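# Find the light check weight by balance, set on red dish

## Task

Among four check weights, one weighs less than the rest; use the balance to identify it and finish with that weight resting flat on the red dish while none of the other three is on it. The balance pointer sits over the white mark when the pans hold equal loads and tilts toward whichever pan is lighter. Apart from the weights and the dish, every object must remain upright, and the balance must stay on the piece of furniture it starts on.

## Robot and tools

Robots: three i2rt Big YAM arms named arm1, arm2 and arm3, each with a two-finger gripper and a wrist camera aimed at the fingertips. Reach is roughly 1.0 m from the joint-1 axis. Feet (base_link) in the scene frame, metres: arm1 at (-0.017, 1.211, 0.828), turned to face about -x; arm2 at (0.095, -0.011, 0.883), facing about +x; arm3 at (-0.083, -1.202, 0.816), facing about +x. Each foot faces along its own +x.

Frame: one scene frame in metres, origin on the floor, +z up. The hand point sits between the finger pads, about 1 cm back from the tips. Fingers point along the hand's +z; they open and close along its y. Printed hand positions can be off, more so at long reach.

Tool move: one action for any subset of arms. Arguments arm1, arm2, arm3 are separate objects, one per arm; cameras is a list of names (arm1_cam_wrist, arm2_cam_wrist, arm3_cam_wrist, room_a, room_b, or all; [] for none; omitted means all only when there is no action). An arm's object may contain:
- joints: absolute joint targets by name, radians, not offsets. Ranges: joint1_rad -2.879..2.879 (rotation about the foot, positive counter-clockwise seen from above); joint2_rad 0..3.141 (shoulder, 0 = upper arm pointing back, positive lifts then brings it forward); joint3_rad 0..3.019 (elbow, 0 = folded); joint4_rad -1.692..1.57 (hand pitch, positive tilts fingers up); joint5_rad -1.57..1.57 (sideways hand swing, positive to the arm's right); joint6_rad -2.094..2.094 (hand roll, positive clockwise seen from behind). gripper_m is the absolute fingertip gap in metres, 0..0.093.
- target: an absolute hand pose, one list of seven numbers [x, y, z, qw, qx, qy, qz], position in metres in the scene frame, orientation as a unit quaternion, same layout as the printed hand line. The hand moves in a straight line from its hand_target toward it. With target, joints may hold only gripper_m, otherwise the call is refused.
- speed: top hand speed in m/s, 0.002..0.5, default 0.25; rotation is capped at twice that value in rad/s.
- min_time_s: 0.1..8 s, the shortest duration for that arm's joint motions.
All motions in one action start at once; hand paths in one action finish together; a hand path stops after 10 s even if short, and an action never exceeds 15 s. Each control step clips the commanded pose to within 100 mm and 20 degrees of the measured hand, then solves inverse kinematics, favouring position. Paths ignore obstacles and other arms. Hands lag, drift and may overshoot speed near full stretch; a fast stretched arm can swing about 30 degrees past its goal. An arm not in the action may still be driving to its previous target. Very small moves may not begin. The arms do not stop on contact and keep pushing.

Tool wait: seconds from 0 to 10, plus cameras as in move; sends nothing new and returns the state.
Tool zoom_image: camera name and region [x0, y0, x1, y1] in image pixels (origin top-left, at most 504 by 504), from that camera's newest image.
Tool finished_scene: scene = the current scene number; ends the scene for good, so the goal must already hold without help. Later calls go to the next scene, whose task appears in the result.

Result lines: move lists arms that got a motion; "as last shown" marks an uncommanded arm whose statuses read "not commanded". hand is the measured pose; hand_target is the pose at the currently held joint targets. A hand counts done within 1 cm and 2 degrees. off_target: resting away from the goal, maybe still pushing. time_out: a joint did not finish; it keeps pushing toward the target shown in on_its_own. "joint command not followed" or "pose unreachable": a safety check is holding back arm targets (a gripper target still runs); after not_followed the hand target is discarded. The check keeps arms apart but may react late and lets fingers, gripper housings and wrist cameras touch. Joint velocities are rad/s (gripper m/s); "within noise" means the arm is still. Joint torques are in N m, positive toward larger joint values, with per-arm offsets and noise; values 3 and 4 wrap at ±28. If one call is refused or halted by a stop, later move/wait/finished_scene calls in the same reply are skipped.

Gripper: free-air readings run up to 0.003 m wide. Gripping a hard part at full force reads up to 0.005 m under or 0.002 m over its width. A target just below first-touch width grips lightly; about 0.005 m lower holds at the force limit (about 50-64 N per pad); smaller targets crush soft items.

Heat: holding loads, staying stretched, or pushing at unreachable poses warms motors (cooling when unloaded). MOTOR HOT appears at 85 °C; at 100 °C the arm goes limp and drops things for 30-60 s (OVER-TEMPERATURE FAULT), after which resend any key marked limit_stop_at_motor_heat.

Cameras: calibration (pinhole plus radial distortion, 672x504 images, T_world_to_cam) is provided for all five cameras; fixed room cameras room_a and room_b are near (-2.04, 1.47, 2.16) and (1.82, -0.65, 2.25). Small calibration errors exist; wrist camera poses are derived from joint readings.

Avoid: any hard press or collision between robots, including closing one gripper on another's fingers (a hard press ends the scene); knocking anything off the work area or to the floor; dropping parts from height or releasing moving parts; slamming into fixed or heavy objects; tipping items that must stay upright; moving the balance off its furniture. Loose objects may occasionally get nudged by something else. Thinking time lets the scene keep running under the last command.

Each tool is called after ">>>" as name(argument=value, ...), one argument or row to a line, values as JSON.

## Session

>>> move(
  cameras=["all"],
)

Scene clock: 0.00 s.
Joint torques (N m): no reading
Heat: arm1: hottest joint2_rad 37 °C; arm2: hottest joint2_rad 31 °C; arm3: hottest joint2_rad 36 °C.
Joint velocities: within noise
arm1.joint_positions: joint1_rad=+0.463 joint2_rad=+0.615 joint3_rad=+1.490 joint4_rad=-1.383 joint5_rad=+0.276 joint6_rad=+0.395 gripper_m=+0.09396
arm1.joint_status: not commanded
arm1.hand: x=-0.2166 y=+1.1519 z=+1.4100 quat_wxyz=(-0.119, -0.855, +0.016, +0.505) (m; scene frame)
arm1.hand_target: x=-0.2136 y=+1.1537 z=+1.4227 quat_wxyz=(-0.125, -0.847, +0.018, +0.516) (m; scene frame)
arm1.hand_status: not commanded
arm2.joint_positions: joint1_rad=+0.482 joint2_rad=+0.585 joint3_rad=+1.357 joint4_rad=-1.462 joint5_rad=+0.227 joint6_rad=+0.023 gripper_m=+0.09396
arm2.joint_status: not commanded
arm2.hand: x=-0.1095 y=-0.0683 z=+1.3892 quat_wxyz=(-0.010, +0.891, +0.138, -0.433) (m; scene frame)
arm2.hand_target: x=-0.1075 y=-0.0675 z=+1.3999 quat_wxyz=(-0.007, +0.886, +0.136, -0.444) (m; scene frame)
arm2.hand_status: not commanded
arm3.joint_positions: joint1_rad=-0.065 joint2_rad=+0.649 joint3_rad=+1.390 joint4_rad=-1.161 joint5_rad=-0.034 joint6_rad=-0.702 gripper_m=+0.09396
arm3.joint_status: not commanded
arm3.hand: x=-0.3410 y=-1.1470 z=+1.3892 quat_wxyz=(-0.236, +0.811, +0.203, -0.495) (m; scene frame)
arm3.hand_target: x=-0.3379 y=-1.1478 z=+1.4003 quat_wxyz=(-0.241, +0.805, +0.201, -0.504) (m; scene frame)
arm3.hand_status: not commanded
pictures: arm1_cam_wrist, arm2_cam_wrist, arm3_cam_wrist, room_a, room_b

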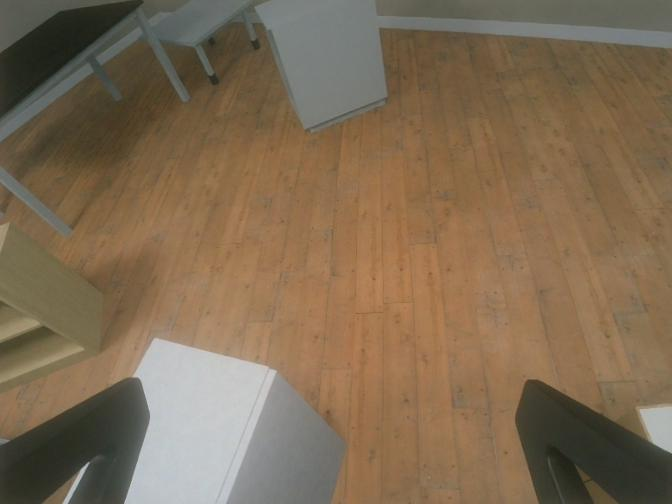

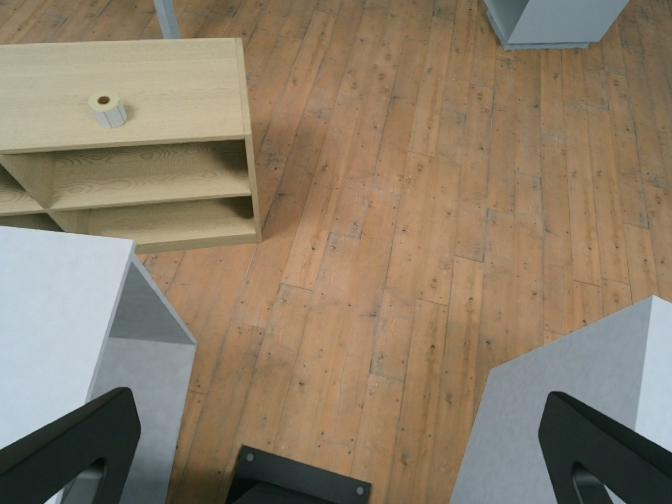

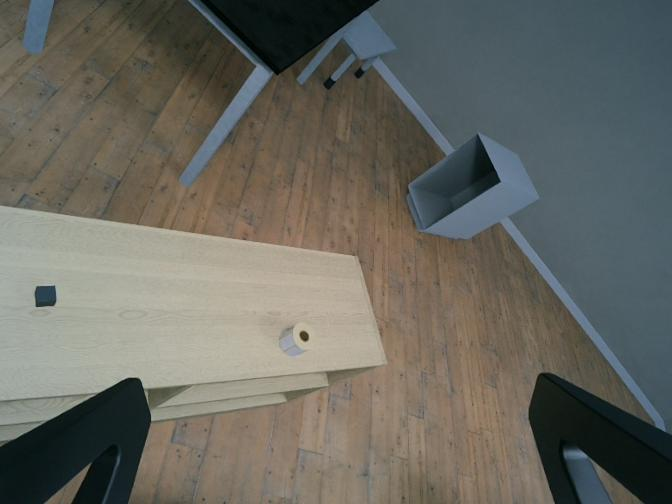

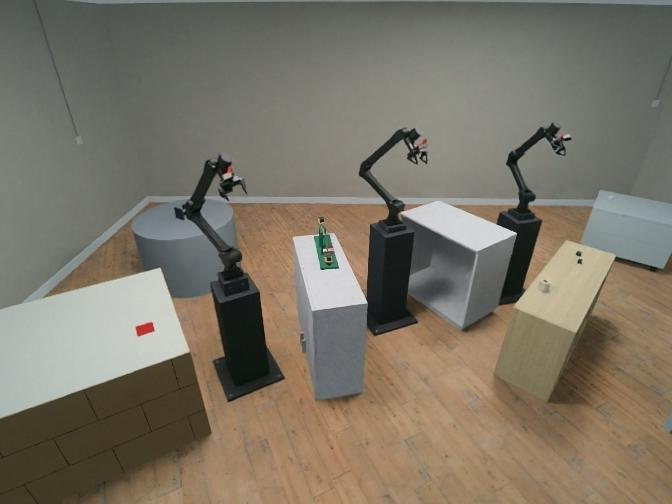

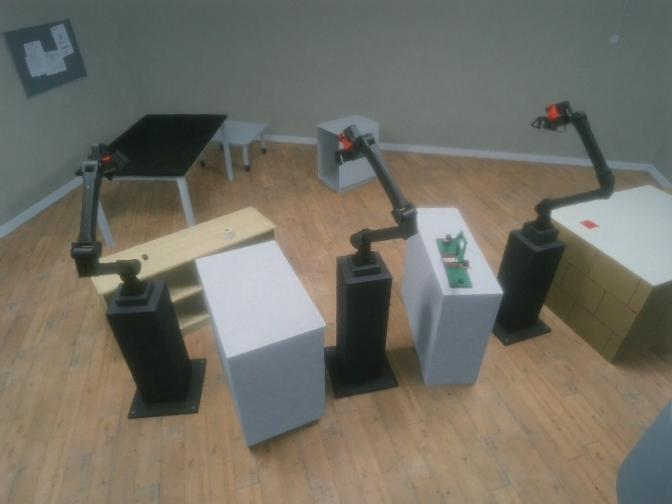

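>>> zoom_image(
  camera="room_a",
  region=[280, 200, 360, 280],
)

>>> zoom_image(
  camera="room_b",
  region=[420, 220, 500, 300],
)

>>> zoom_image(
  camera="room_a",
  region=[530, 230, 620, 300],
)

>>> zoom_image(
  camera="room_a",
  region=[110, 290, 190, 350],
)

>>> zoom_image(
  camera="room_b",
  region=[90, 200, 290, 300],
)

>>> zoom_image(
  camera="room_b",
  region=[560, 190, 672, 260],
)

Scaled by 6.300 from the camera's image (finer frame: 960x720).

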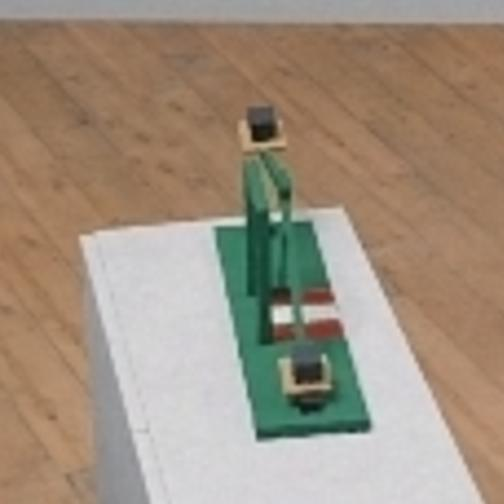

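Scaled by 6.300 from the camera's image (finer frame: 960x720).

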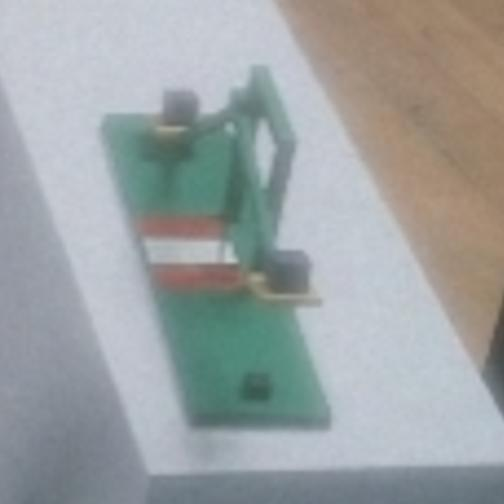

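Scaled by 5.600 from the camera's image (finer frame: 960x720).

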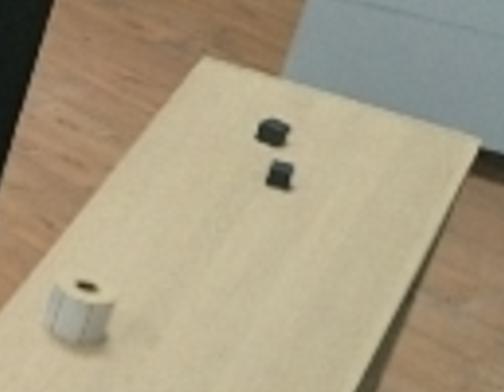

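Scaled by 6.300 from the camera's image (finer frame: 960x720).

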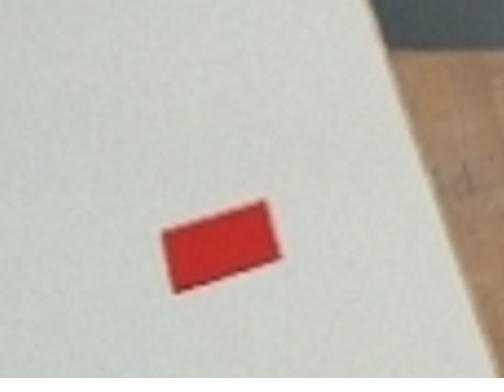

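Scaled by 2.520 from the camera's image (finer frame: 960x720).

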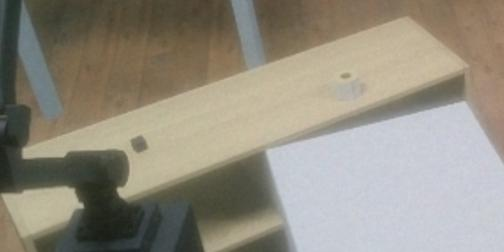

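Scaled by 4.500 from the camera's image (finer frame: 960x720).

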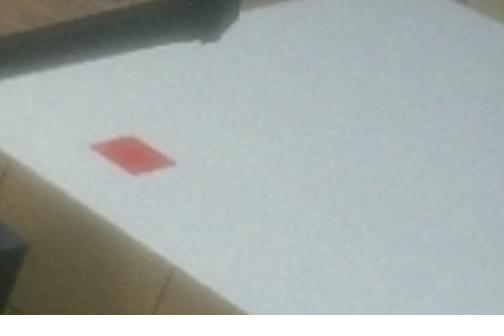

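>>> move(
  arm1={"joints":{"joint1_rad":-1.4}},
  arm2={"joints":{"joint1_rad":-1.57}},
  arm3={"target":[-0.55,-1.12,1.05,0,0.966,0,-0.259],"speed":0.4},
)

>>> move(
  arm1={"target":[-0.08,1.6,1.03,0.224,0.671,-0.671,-0.224],"speed":0.4},
  arm2={"target":[0.12,0.24,1.02,0.224,-0.671,0.671,0.224],"speed":0.4},
  cameras=["all"],
)

Scene clock: 5.47 s.
Joint torques (N m): arm1=[-0.97 2.61 10.11 2.04 0.16 -0.11] | arm2=[0.67 2.61 10.66 1.94 0.09 0.11] | arm3=[-1.67 -9.82 11.21 1.72 -0.14 0.05]
Heat: arm1: hottest joint2_rad 37 °C; arm2: hottest joint2_rad 31 °C; arm3: hottest joint2_rad 36 °C.
move: arm1 done; arm2 done; arm3 off_target
Joint velocities: within noise
arm1.joint_positions: joint1_rad=-1.386 joint2_rad=+0.615 joint3_rad=+1.490 joint4_rad=-1.383 joint5_rad=+0.276 joint6_rad=+0.395 gripper_m=+0.09397
arm1.joint_status: all done
arm1.hand: x=-0.0169 y=+1.4272 z=+1.4073 quat_wxyz=(+0.327, -0.504, +0.695, +0.395)
arm1.hand_target: x=-0.0130 y=+1.4241 z=+1.4200 quat_wxyz=(+0.335, -0.492, +0.694, +0.405)
arm1.hand_status: not commanded
arm2.joint_positions: joint1_rad=-1.558 joint2_rad=+0.585 joint3_rad=+1.357 joint4_rad=-1.462 joint5_rad=+0.226 joint6_rad=+0.023 gripper_m=+0.09397
arm2.joint_status: all done
arm2.hand: x=+0.1405 y=+0.1849 z=+1.3937 quat_wxyz=(-0.379, +0.579, -0.685, -0.228)
arm2.hand_target: x=+0.1428 y=+0.1820 z=+1.4044 quat_wxyz=(-0.388, +0.570, -0.685, -0.235)
arm2.hand_status: not commanded
arm3.joint_positions: joint1_rad=-0.036 joint2_rad=+1.280 joint3_rad=+1.071 joint4_rad=-0.901 joint5_rad=-0.107 joint6_rad=-0.194 gripper_m=+0.09396
arm3.joint_status: not commanded
arm3.hand: x=-0.5371 y=-1.1252 z=+1.0334 quat_wxyz=(+0.003, +0.971, +0.006, -0.239)
arm3.hand_target: x=-0.5493 y=-1.1202 z=+1.0503 quat_wxyz=(+0.000, +0.966, +0.000, -0.259)
arm3.hand_status: off_target (0.022 m and 2.5 deg from the pose sent, 0.399 m and 48.5 deg at the start)
pictures: none

Scene clock: 8.03 s.
Joint torques (N m): arm1=[0.15 -7.88 13.15 -0.03 -0.39 -0.26] | arm2=[0.56 1.61 11.29 2 -0.17 -0.02] | arm3=[-1.67 -9.82 11.25 1.72 -0.15 0.05]
Heat: arm1: hottest joint2_rad 37 °C; arm2: hottest joint2_rad 31 °C; arm3: hottest joint2_rad 37 °C.
move: arm1 off_target; arm2 done
Joint velocities: within noise
arm1.joint_positions: joint1_rad=-1.741 joint2_rad=+1.401 joint3_rad=+1.089 joint4_rad=-1.372 joint5_rad=-0.631 joint6_rad=-0.108 gripper_m=+0.09397
arm1.joint_status: not commanded
arm1.hand: x=-0.0773 y=+1.5851 z=+1.0118 quat_wxyz=(-0.240, -0.657, +0.684, +0.208)
arm1.hand_target: x=-0.0800 y=+1.5991 z=+1.0302 quat_wxyz=(-0.224, -0.671, +0.671, +0.224)
arm1.hand_status: off_target (0.024 m and 3.4 deg from the pose sent, 0.420 m and 70.0 deg at the start)
arm2.joint_positions: joint1_rad=-1.676 joint2_rad=+0.523 joint3_rad=+0.409 joint4_rad=-0.835 joint5_rad=-0.099 joint6_rad=-0.124 gripper_m=+0.09397
arm2.joint_status: not commanded
arm2.hand: x=+0.1170 y=+0.2378 z=+1.0214 quat_wxyz=(-0.222, +0.671, -0.670, -0.225)
arm2.hand_target: x=+0.1200 y=+0.2399 z=+1.0202 quat_wxyz=(-0.224, +0.671, -0.671, -0.224)
arm2.hand_status: done (0.004 m and 0.3 deg from the pose sent, 0.378 m and 20.7 deg at the start)
arm3: as last shown
pictures: arm1_cam_wrist, arm2_cam_wrist, arm3_cam_wrist, room_a, room_b
arm1_cam_wrist: T_world_to_cam=[[0.80374, -0.04138, -0.59354, 0.7273], [0.24136, -0.88913, 0.38883, 1.07405], [-0.54383, -0.45577, -0.70464, 1.48386]] pos_world=[-0.03683, 1.66137, 1.05965]
arm2_cam_wrist: T_world_to_cam=[[0.99967, 0.02179, -0.01346, -0.10762], [0.01829, -0.97519, -0.22062, 0.49677], [-0.01793, 0.2203, -0.97527, 1.0348]] pos_world=[0.11706, 0.25882, 1.11735]
arm3_cam_wrist: T_world_to_cam=[[0.01112, 0.9997, -0.02189, 1.15623], [0.99857, -0.01224, -0.05208, 0.61331], [-0.05234, -0.02128, -0.9984, 1.07112]] pos_world=[-0.56922, -1.12558, 1.12666]

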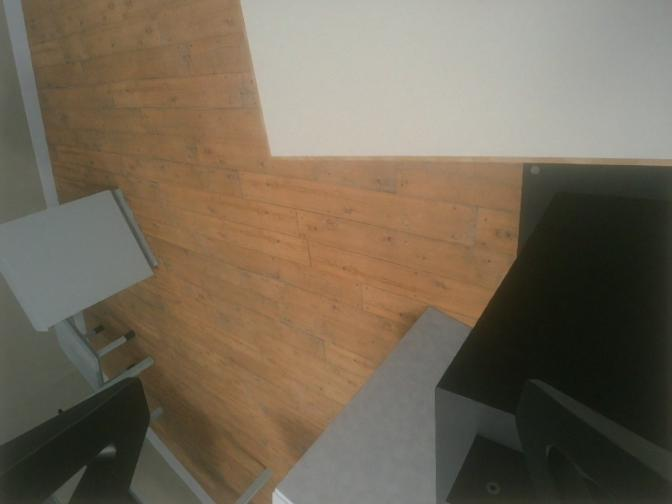

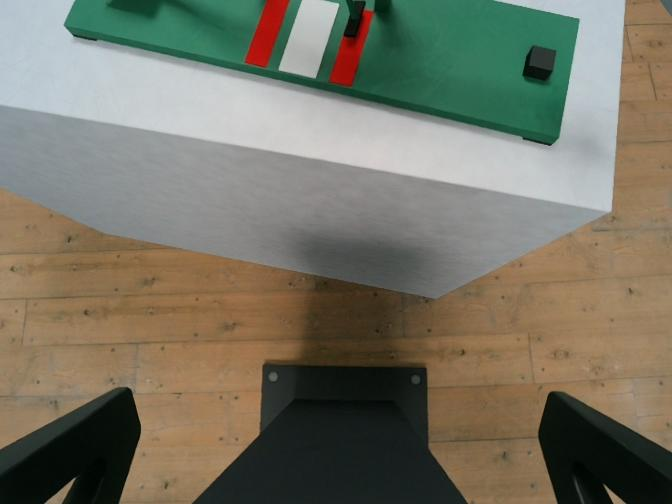

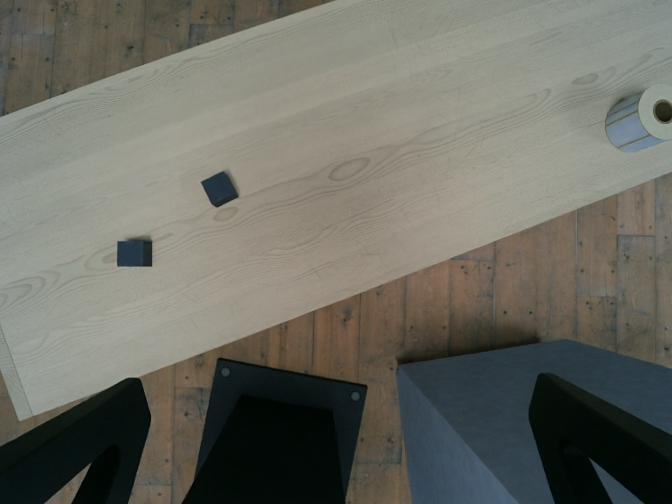

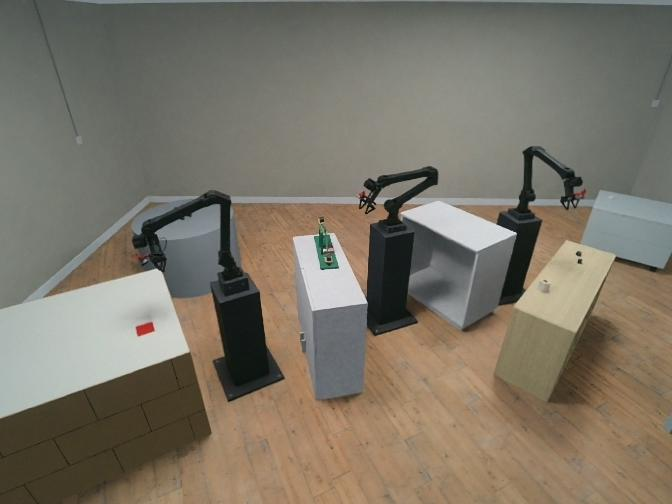

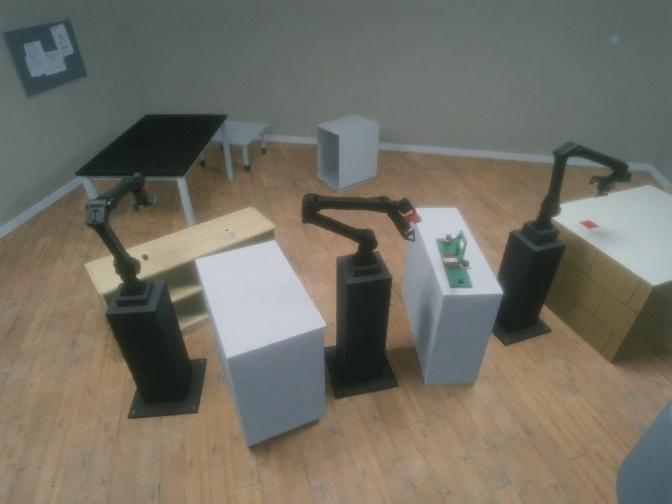

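>>> move(
  arm1={"joints":{"joint1_rad":1.75,"joint2_rad":0.9,"joint3_rad":1.2,"joint4_rad":-1.3,"joint5_rad":0,"joint6_rad":0}},
  arm2={"joints":{"joint1_rad":-0.3}},
)

>>> move(
  arm1={"target":[0.2,0.64,1.1,0.183,0.683,0.683,-0.183],"speed":0.4},
  cameras=["arm1_cam_wrist","room_b"],
)

Scene clock: 11.83 s.
Joint torques (N m): arm1=[0.44 -3.43 13.48 1.51 0.19 0.01] | arm2=[2.37 1.49 11.3 1.88 -0.1 -0.01] | arm3=[-1.67 -9.93 11.22 1.72 -0.15 0.05]
Heat: arm1: hottest joint2_rad 37 °C; arm2: hottest joint2_rad 31 °C; arm3: hottest joint2_rad 37 °C.
move: arm1 done; arm2 done
Joint velocities: within noise
arm1.joint_positions: joint1_rad=+1.735 joint2_rad=+0.907 joint3_rad=+1.164 joint4_rad=-1.305 joint5_rad=-0.002 joint6_rad=-0.014 gripper_m=+0.09399
arm1.joint_status: all done
arm1.hand: x=+0.0604 y=+0.8865 z=+1.1822 quat_wxyz=(-0.201, -0.596, -0.760, +0.165)
arm1.hand_target: x=+0.0657 y=+0.8842 z=+1.2029 quat_wxyz=(-0.220, -0.591, -0.755, +0.178)
arm1.hand_status: not commanded
arm2.joint_positions: joint1_rad=-0.312 joint2_rad=+0.523 joint3_rad=+0.409 joint4_rad=-0.833 joint5_rad=-0.100 joint6_rad=-0.125 gripper_m=+0.09398
arm2.joint_status: all done
arm2.hand: x=-0.1467 y=+0.0605 z=+1.0180 quat_wxyz=(-0.035, +0.946, -0.095, -0.308)
arm2.hand_target: x=-0.1494 y=+0.0581 z=+1.0164 quat_wxyz=(-0.034, +0.947, -0.086, -0.307)
arm2.hand_status: not commanded
arm3: as last shown
pictures: none

Scene clock: 13.67 s.
Joint torques (N m): arm1=[0.26 -11.28 15.34 0.57 0.3 0.06] | arm2=[2.37 1.38 11.38 1.91 -0.1 -0.01] | arm3=[-1.73 -9.82 11.22 1.7 -0.14 0.05]
Heat: arm1: hottest joint3_rad 38 °C; arm2: hottest joint2_rad 31 °C; arm3: hottest joint2_rad 37 °C.
move: arm1 off_target
Joint velocities: within noise
arm1.joint_positions: joint1_rad=+1.914 joint2_rad=+1.624 joint3_rad=+1.532 joint4_rad=-1.034 joint5_rad=+0.192 joint6_rad=+0.354 gripper_m=+0.09399
arm1.joint_status: not commanded
arm1.hand: x=+0.1881 y=+0.6519 z=+1.0783 quat_wxyz=(-0.164, -0.683, -0.689, +0.177)
arm1.hand_target: x=+0.1995 y=+0.6412 z=+1.1001 quat_wxyz=(-0.184, -0.683, -0.683, +0.183)
arm1.hand_status: off_target (0.028 m and 2.4 deg from the pose sent, 0.295 m and 13.7 deg at the start; pose on its path clipped on 3 of 55 steps)
arm2, arm3: as last shown
arm1_cam_wrist: T_world_to_cam=[[-0.99947, -0.00689, 0.03183, 0.15714], [-0.00825, 0.99905, -0.04278, -0.56416], [-0.0315, -0.04302, -0.99858, 1.2012]] pos_world=[0.19024, 0.61639, 1.17036]

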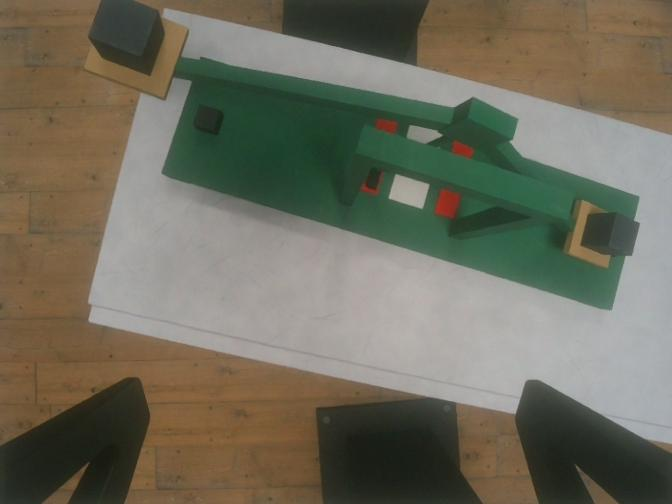

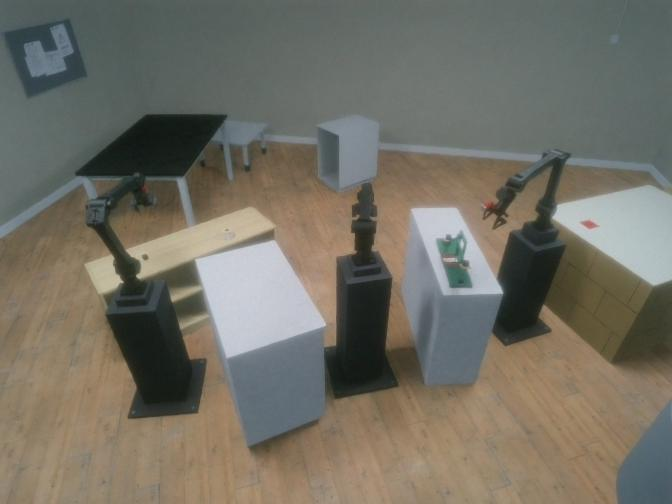

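>>> move(
  arm1={"target":[0.3,0.56,1.16,0.183,0.683,0.683,-0.183],"speed":0.3},
  cameras=["arm1_cam_wrist","room_a","room_b"],
)

>>> zoom_image(
  camera="room_a",
  region=[280, 180, 380, 280],
)

Scene clock: 16.37 s.
Joint torques (N m): arm1=[-0.26 -15.38 15.16 0.77 0.34 0.01] | arm2=[2.26 1.44 11.37 1.92 -0.1 0] | arm3=[-1.67 -9.82 11.23 1.73 -0.14 0.06]
Heat: arm1: hottest joint3_rad 39 °C; arm2: hottest joint2_rad 31 °C; arm3: hottest joint2_rad 37 °C.
move: arm1 off_target
Joint velocities: within noise
arm1.joint_positions: joint1_rad=+2.014 joint2_rad=+1.997 joint3_rad=+2.230 joint4_rad=-1.372 joint5_rad=+0.234 joint6_rad=+0.437 gripper_m=+0.09399
arm1.joint_status: not commanded
arm1.hand: x=+0.2941 y=+0.5682 z=+1.1442 quat_wxyz=(-0.167, -0.680, -0.692, +0.179)
arm1.hand_target: x=+0.2995 y=+0.5609 z=+1.1600 quat_wxyz=(-0.184, -0.683, -0.683, +0.183)
arm1.hand_status: off_target (0.019 m and 2.2 deg from the pose sent, 0.166 m and 2.5 deg at the start)
arm2, arm3: as last shown
arm1_cam_wrist: T_world_to_cam=[[-0.99935, -0.01523, 0.03261, 0.26426], [-0.01684, 0.99862, -0.04977, -0.46613], [-0.03181, -0.05029, -0.99823, 1.27063]] pos_world=[0.29665, 0.53341, 1.23656]

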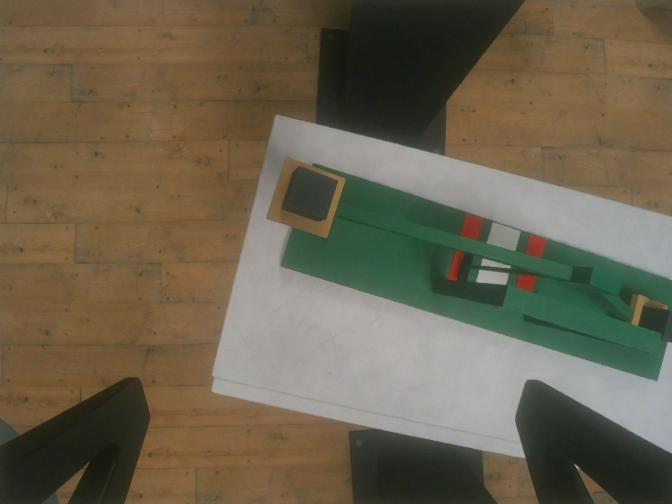

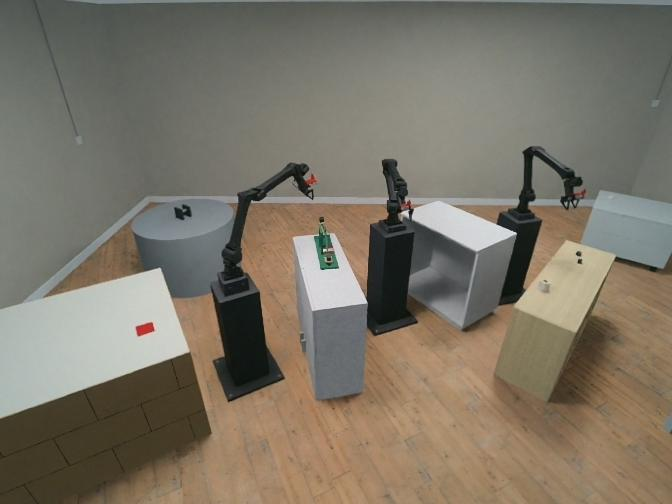

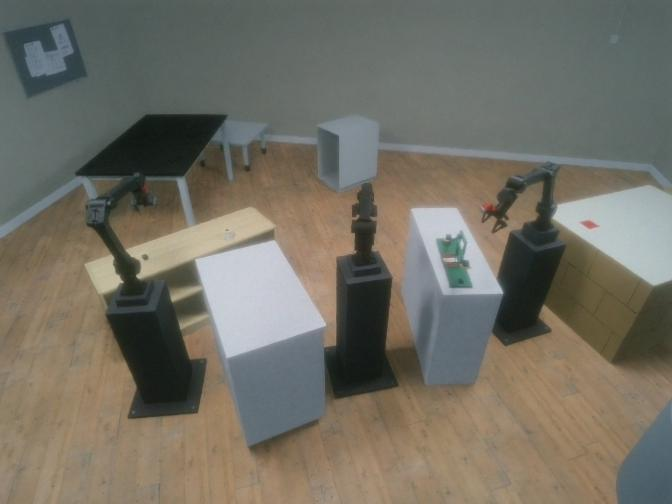

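Scaled by 5.040 from the camera's image (finer frame: 960x720).

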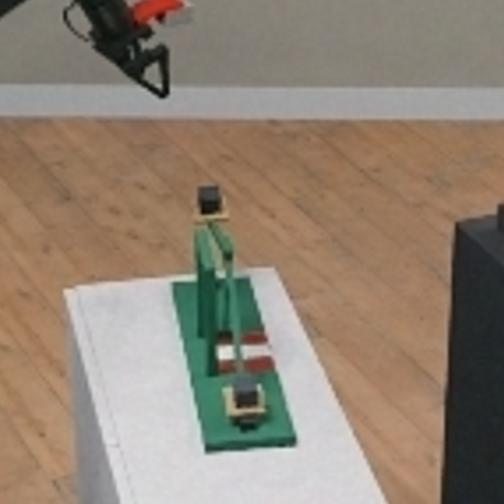

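>>> move(
  arm1={"target":[0.313,0.468,1.05,0,0.793,0.609,0],"speed":0.25,"joints":{"gripper_m":0.07}},
  cameras=["arm1_cam_wrist","room_a","room_b"],
)

>>> zoom_image(
  camera="room_a",
  region=[280, 180, 380, 280],
)

>>> zoom_image(
  camera="room_b",
  region=[410, 180, 510, 280],
)

Scene clock: 19.17 s.
Joint torques (N m): arm1=[-1.55 -18.96 14.52 1.48 0.02 0.04] | arm2=[2.32 1.61 11.28 1.94 -0.11 0] | arm3=[-1.73 -9.76 11.22 1.73 -0.15 0.05]
Heat: arm1: hottest joint3_rad 40 °C; arm2: hottest joint3_rad 32 °C; arm3: hottest joint2_rad 37 °C.
move: arm1 off_target
Joint velocities: within noise
arm1.joint_positions: joint1_rad=+1.937 joint2_rad=+2.505 joint3_rad=+2.872 joint4_rad=-1.615 joint5_rad=-0.004 joint6_rad=+0.661 gripper_m=+0.07010
arm1.joint_status: all done
arm1.hand: x=+0.3165 y=+0.4823 z=+1.0330 quat_wxyz=(-0.157, -0.774, -0.612, +0.041)
arm1.hand_target: x=+0.3118 y=+0.4703 z=+1.0496 quat_wxyz=(-0.185, -0.778, -0.599, +0.046)
arm1.hand_status: off_target (0.022 m and 18.7 deg from the pose sent, 0.139 m and 32.4 deg at the start; a joint's target at an end of its range on 42 of 64 steps)
arm2, arm3: as last shown
arm1_cam_wrist: T_world_to_cam=[[-0.96348, 0.19613, -0.1823, 0.39769], [0.16453, 0.97076, 0.1748, -0.66139], [0.21126, 0.13842, -0.96758, 0.95652]] pos_world=[0.28992, 0.43165, 1.11362]

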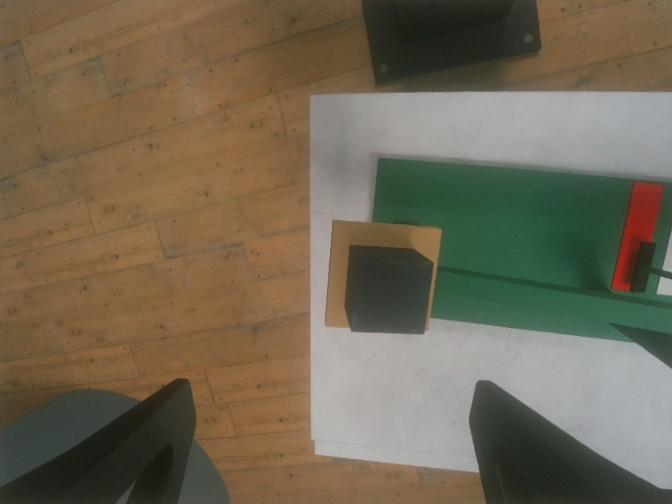

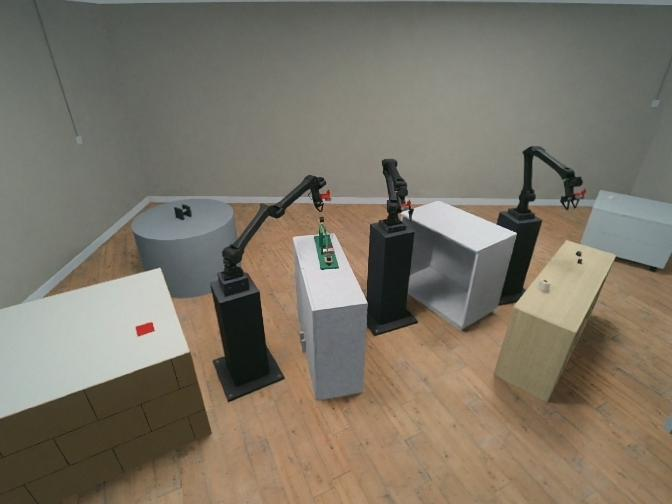

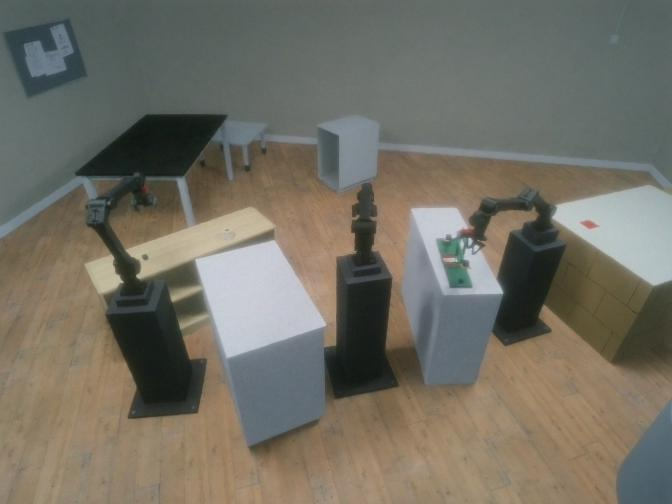

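Scaled by 5.040 from the camera's image (finer frame: 960x720).

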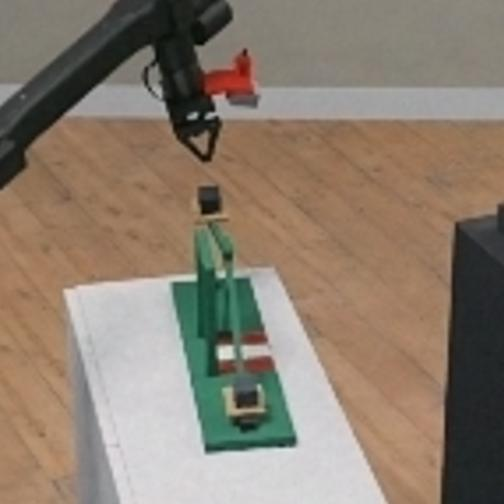

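Scaled by 5.040 from the camera's image (finer frame: 960x720).

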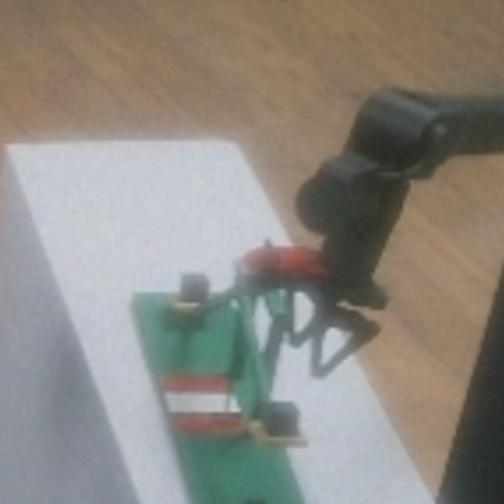

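>>> move(
  arm1={"target":[0.312,0.498,1.03,0.132,0.771,0.592,-0.172],"speed":0.25},
  cameras=["arm1_cam_wrist"],
)

Scene clock: 21.63 s.
Joint torques (N m): arm1=[-0.91 -21.54 10.66 1.39 0.39 0] | arm2=[2.32 1.49 11.33 1.98 -0.1 -0.02] | arm3=[-1.73 -9.88 11.25 1.7 -0.14 0.05]
Heat: arm1: hottest joint3_rad 41 °C; arm2: hottest joint3_rad 32 °C; arm3: hottest joint2_rad 37 °C.
move: arm1 off_target
Joint velocities: within noise
arm1.joint_positions: joint1_rad=+2.002 joint2_rad=+2.356 joint3_rad=+2.496 joint4_rad=-1.437 joint5_rad=+0.285 joint6_rad=+0.696 gripper_m=+0.07010
arm1.joint_status: not commanded
arm1.hand: x=+0.3098 y=+0.5006 z=+1.0012 quat_wxyz=(-0.106, -0.772, -0.604, +0.168)
arm1.hand_target: x=+0.3117 y=+0.4986 z=+1.0297 quat_wxyz=(-0.132, -0.774, -0.595, +0.172)
arm1.hand_status: off_target (0.029 m and 3.3 deg from the pose sent, 0.017 m and 15.5 deg at the start)
arm2, arm3: as last shown
arm1_cam_wrist: T_world_to_cam=[[-0.96852, 0.24368, 0.05098, 0.12597], [0.246, 0.96819, 0.04579, -0.56727], [-0.0382, 0.05689, -0.99765, 1.07274]] pos_world=[0.30253, 0.45751, 1.08977]

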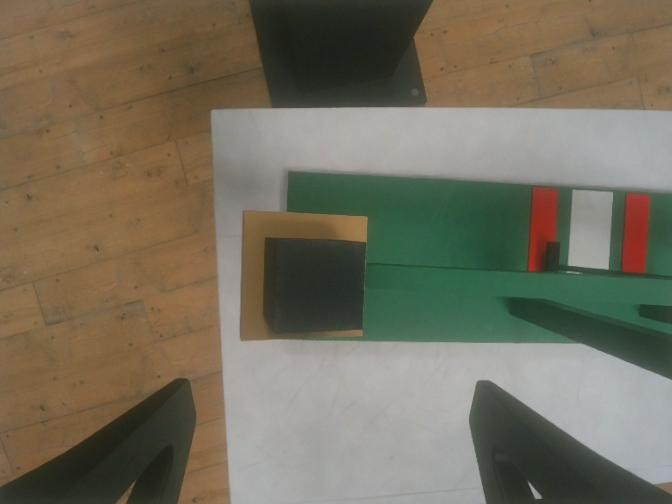

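>>> move(
  arm1={"target":[0.309,0.473,0.965,0.132,0.771,0.592,-0.172],"speed":0.12},
  cameras=["arm1_cam_wrist","room_a"],
)

>>> zoom_image(
  camera="room_a",
  region=[280, 180, 360, 260],
)

Scene clock: 23.37 s.
Joint torques (N m): arm1=[-1.08 -18.73 11.33 1.33 0.21 -0.19] | arm2=[2.32 1.55 11.3 1.88 -0.11 0.01] | arm3=[-1.67 -9.93 11.22 1.72 -0.14 0.06]
Heat: arm1: hottest joint3_rad 41 °C; arm2: hottest joint3_rad 32 °C; arm3: hottest joint3_rad 38 °C.
move: arm1 off_target
Joint velocities: within noise
arm1.joint_positions: joint1_rad=+1.999 joint2_rad=+2.379 joint3_rad=+2.445 joint4_rad=-1.316 joint5_rad=+0.284 joint6_rad=+0.696 gripper_m=+0.07010
arm1.joint_status: not commanded
arm1.hand: x=+0.3160 y=+0.4828 z=+0.9687 quat_wxyz=(-0.128, -0.772, -0.598, +0.171)
arm1.hand_target: x=+0.3087 y=+0.4733 z=+0.9650 quat_wxyz=(-0.132, -0.774, -0.594, +0.173)
arm1.hand_status: off_target (0.013 m and 0.7 deg from the pose sent, 0.046 m and 3.3 deg at the start)
arm2, arm3: as last shown
arm1_cam_wrist: T_world_to_cam=[[-0.96861, 0.24788, 0.01886, 0.16718], [0.24812, 0.96866, 0.0117, -0.51797], [-0.01537, 0.01601, -0.99975, 1.05606]] pos_world=[0.30668, 0.44338, 1.05871]

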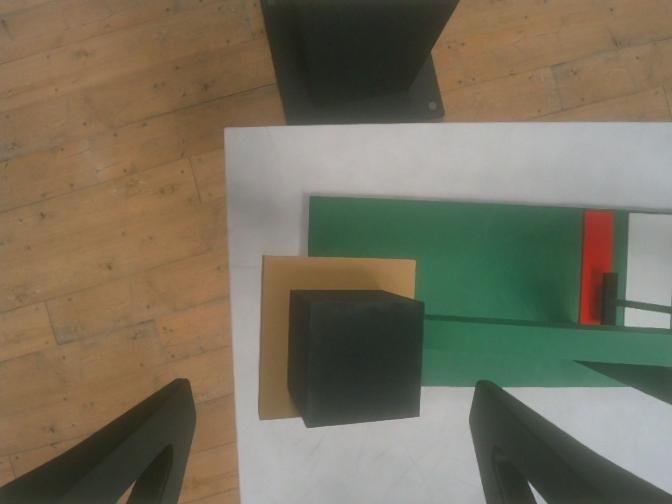

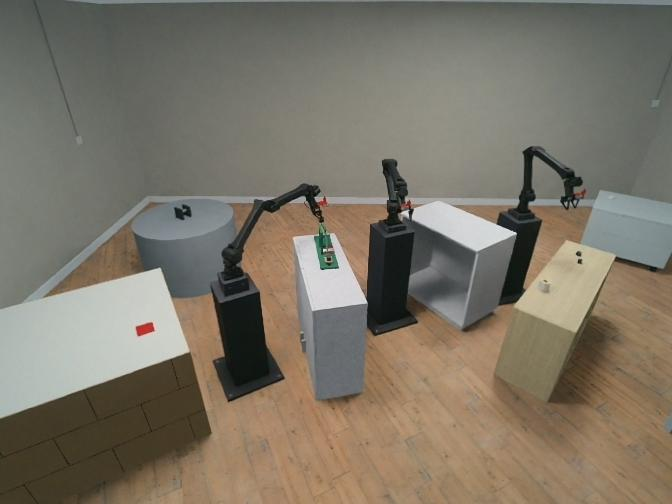

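Scaled by 6.300 from the camera's image (finer frame: 960x720).

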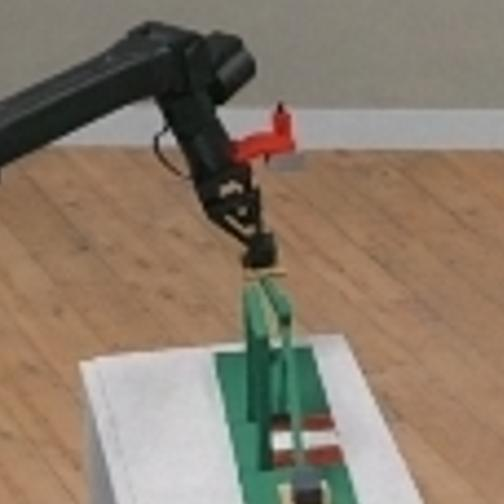

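>>> move(
  arm1={"target":[0.299,0.462,0.942,0.132,0.771,0.592,-0.172],"speed":0.1},
  cameras=["arm1_cam_wrist","room_a"],
)

>>> zoom_image(
  camera="room_a",
  region=[300, 190, 340, 230],
)

Scene clock: 24.70 s.
Joint torques (N m): arm1=[-1.38 -17.9 11.44 1.47 0.23 -0.21] | arm2=[2.2 1.61 11.29 1.89 -0.11 -0.02] | arm3=[-1.79 -9.88 11.23 1.72 -0.15 0.05]
Heat: arm1: hottest joint3_rad 41 °C; arm2: hottest joint3_rad 32 °C; arm3: hottest joint3_rad 38 °C.
move: arm1 off_target
Joint velocities: within noise
arm1.joint_positions: joint1_rad=+1.977 joint2_rad=+2.400 joint3_rad=+2.423 joint4_rad=-1.268 joint5_rad=+0.278 joint6_rad=+0.686 gripper_m=+0.07010
arm1.joint_status: not commanded
arm1.hand: x=+0.3037 y=+0.4705 z=+0.9464 quat_wxyz=(-0.129, -0.776, -0.594, +0.171)
arm1.hand_target: x=+0.2987 y=+0.4623 z=+0.9421 quat_wxyz=(-0.133, -0.774, -0.594, +0.173)
arm1.hand_status: off_target (0.011 m and 0.5 deg from the pose sent, 0.038 m and 0.7 deg at the start)
arm2: as last shown
arm3.joint_positions: joint1_rad=-0.036 joint2_rad=+1.280 joint3_rad=+1.071 joint4_rad=-0.901 joint5_rad=-0.107 joint6_rad=-0.194 gripper_m=+0.09396
arm3.joint_status: not commanded
arm3.hand: x=-0.5371 y=-1.1252 z=+1.0334 quat_wxyz=(+0.003, +0.971, +0.006, -0.239)
arm3.hand_target: x=-0.5493 y=-1.1202 z=+1.0503 quat_wxyz=(+0.000, +0.966, +0.000, -0.259)
arm3.hand_status: not commanded
arm1_cam_wrist: T_world_to_cam=[[-0.96605, 0.25789, 0.01512, 0.15671], [0.25807, 0.96606, 0.01153, -0.50436], [-0.01163, 0.01504, -0.99982, 1.03325]] pos_world=[0.29357, 0.43129, 1.03651]

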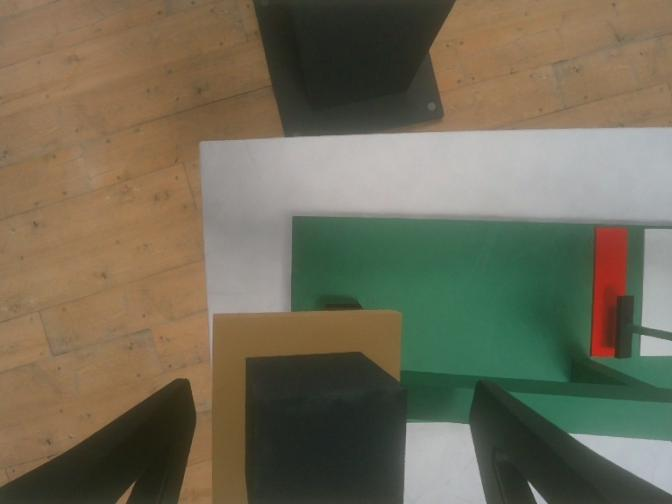

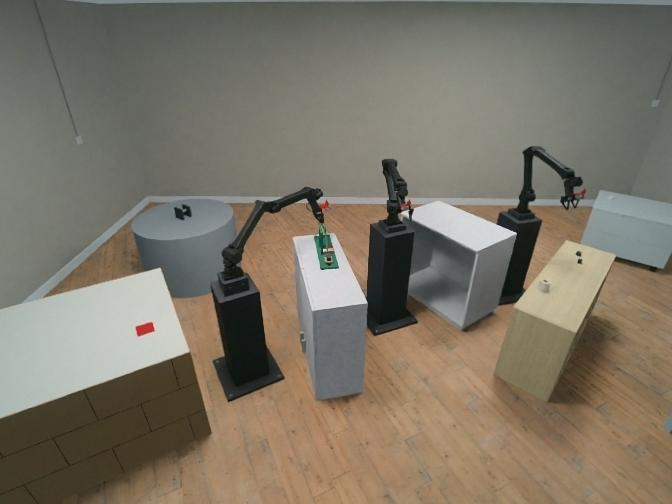

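Scaled by 12.600 from the camera's image (finer frame: 960x720).

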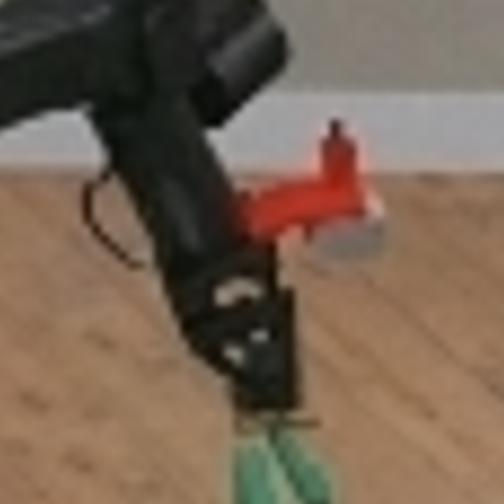

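>>> move(
  arm1={"target":[0.297,0.453,0.943,0.132,0.771,0.592,-0.172],"speed":0.1},
)

>>> move(
  arm1={"joints":{"gripper_m":0.028}},
  cameras=["arm1_cam_wrist","room_a"],
)

>>> zoom_image(
  camera="room_a",
  region=[300, 190, 340, 230],
)

Scene clock: 26.50 s.
Joint torques (N m): arm1=[-1.44 -18.2 14.94 0.39 0.21 -0.22] | arm2=[2.08 1.55 11.3 1.92 -0.11 0.01] | arm3=[-1.67 -9.88 11.21 1.72 -0.14 0.05]
Heat: arm1: hottest joint3_rad 42 °C; arm2: hottest joint3_rad 33 °C; arm3: hottest joint3_rad 39 °C.
move: arm1 off_target
Joint velocities: within noise
arm1.joint_positions: joint1_rad=+1.975 joint2_rad=+2.428 joint3_rad=+2.440 joint4_rad=-1.272 joint5_rad=+0.275 joint6_rad=+0.678 gripper_m=+0.07009
arm1.joint_status: not commanded
arm1.hand: x=+0.3036 y=+0.4678 z=+0.9319 quat_wxyz=(-0.121, -0.774, -0.598, +0.169)
arm1.hand_target: x=+0.2966 y=+0.4540 z=+0.9430 quat_wxyz=(-0.134, -0.774, -0.594, +0.173)
arm1.hand_status: off_target (0.020 m and 1.4 deg from the pose sent, 0.019 m and 0.5 deg at the start)
arm2, arm3: as last shown
pictures: none

Scene clock: 27.20 s.
Joint torques (N m): arm1=[-2.61 -19.02 13.55 0.21 0.72 -0.13] | arm2=[2.37 1.44 11.3 1.94 -0.09 0] | arm3=[-1.73 -9.76 11.19 1.74 -0.14 0.05]
Heat: arm1: hottest joint3_rad 42 °C; arm2: hottest joint3_rad 33 °C; arm3: hottest joint3_rad 39 °C.
move: arm1 off_target
Joint velocities: within noise
arm1.joint_positions: joint1_rad=+1.979 joint2_rad=+2.432 joint3_rad=+2.456 joint4_rad=-1.263 joint5_rad=+0.260 joint6_rad=+0.670 gripper_m=+0.03443
arm1.joint_status: gripper_m off_target (ended at +0.03445, target +0.02800)
arm1.hand: x=+0.3116 y=+0.4653 z=+0.9354 quat_wxyz=(-0.132, -0.770, -0.602, +0.164)
arm1.hand_target: x=+0.2964 y=+0.4540 z=+0.9431 quat_wxyz=(-0.134, -0.774, -0.594, +0.173)
arm1.hand_status: not commanded
arm2.joint_positions: joint1_rad=-0.312 joint2_rad=+0.523 joint3_rad=+0.409 joint4_rad=-0.833 joint5_rad=-0.100 joint6_rad=-0.125 gripper_m=+0.09398
arm2.joint_status: not commanded
arm2.hand: x=-0.1467 y=+0.0605 z=+1.0180 quat_wxyz=(-0.035, +0.946, -0.095, -0.308)
arm2.hand_target: x=-0.1494 y=+0.0581 z=+1.0164 quat_wxyz=(-0.034, +0.947, -0.086, -0.307)
arm2.hand_status: not commanded
arm3: as last shown
arm1_cam_wrist: T_world_to_cam=[[-0.97164, 0.23642, 0.00563, 0.18645], [0.23648, 0.97147, 0.01795, -0.50301], [-0.00123, 0.01878, -0.99982, 1.01741]] pos_world=[0.30137, 0.42548, 1.02521]

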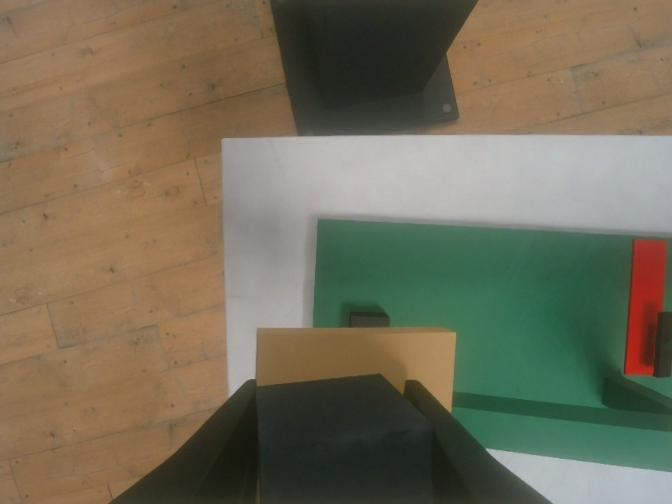

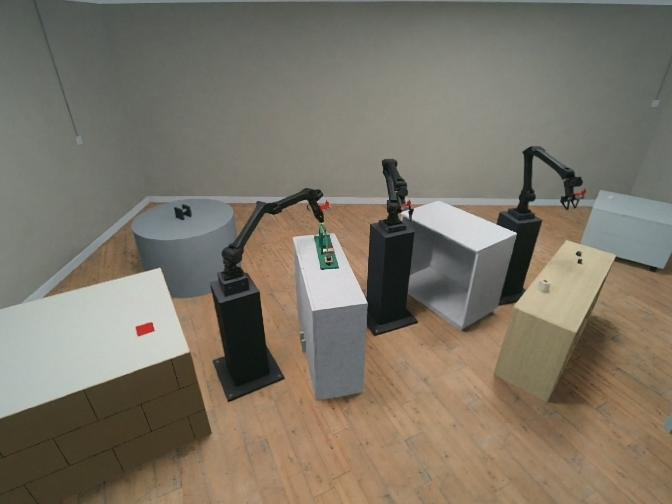

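Scaled by 12.600 from the camera's image (finer frame: 960x720).

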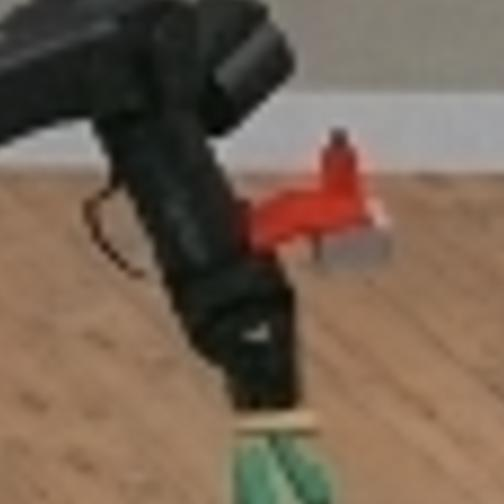

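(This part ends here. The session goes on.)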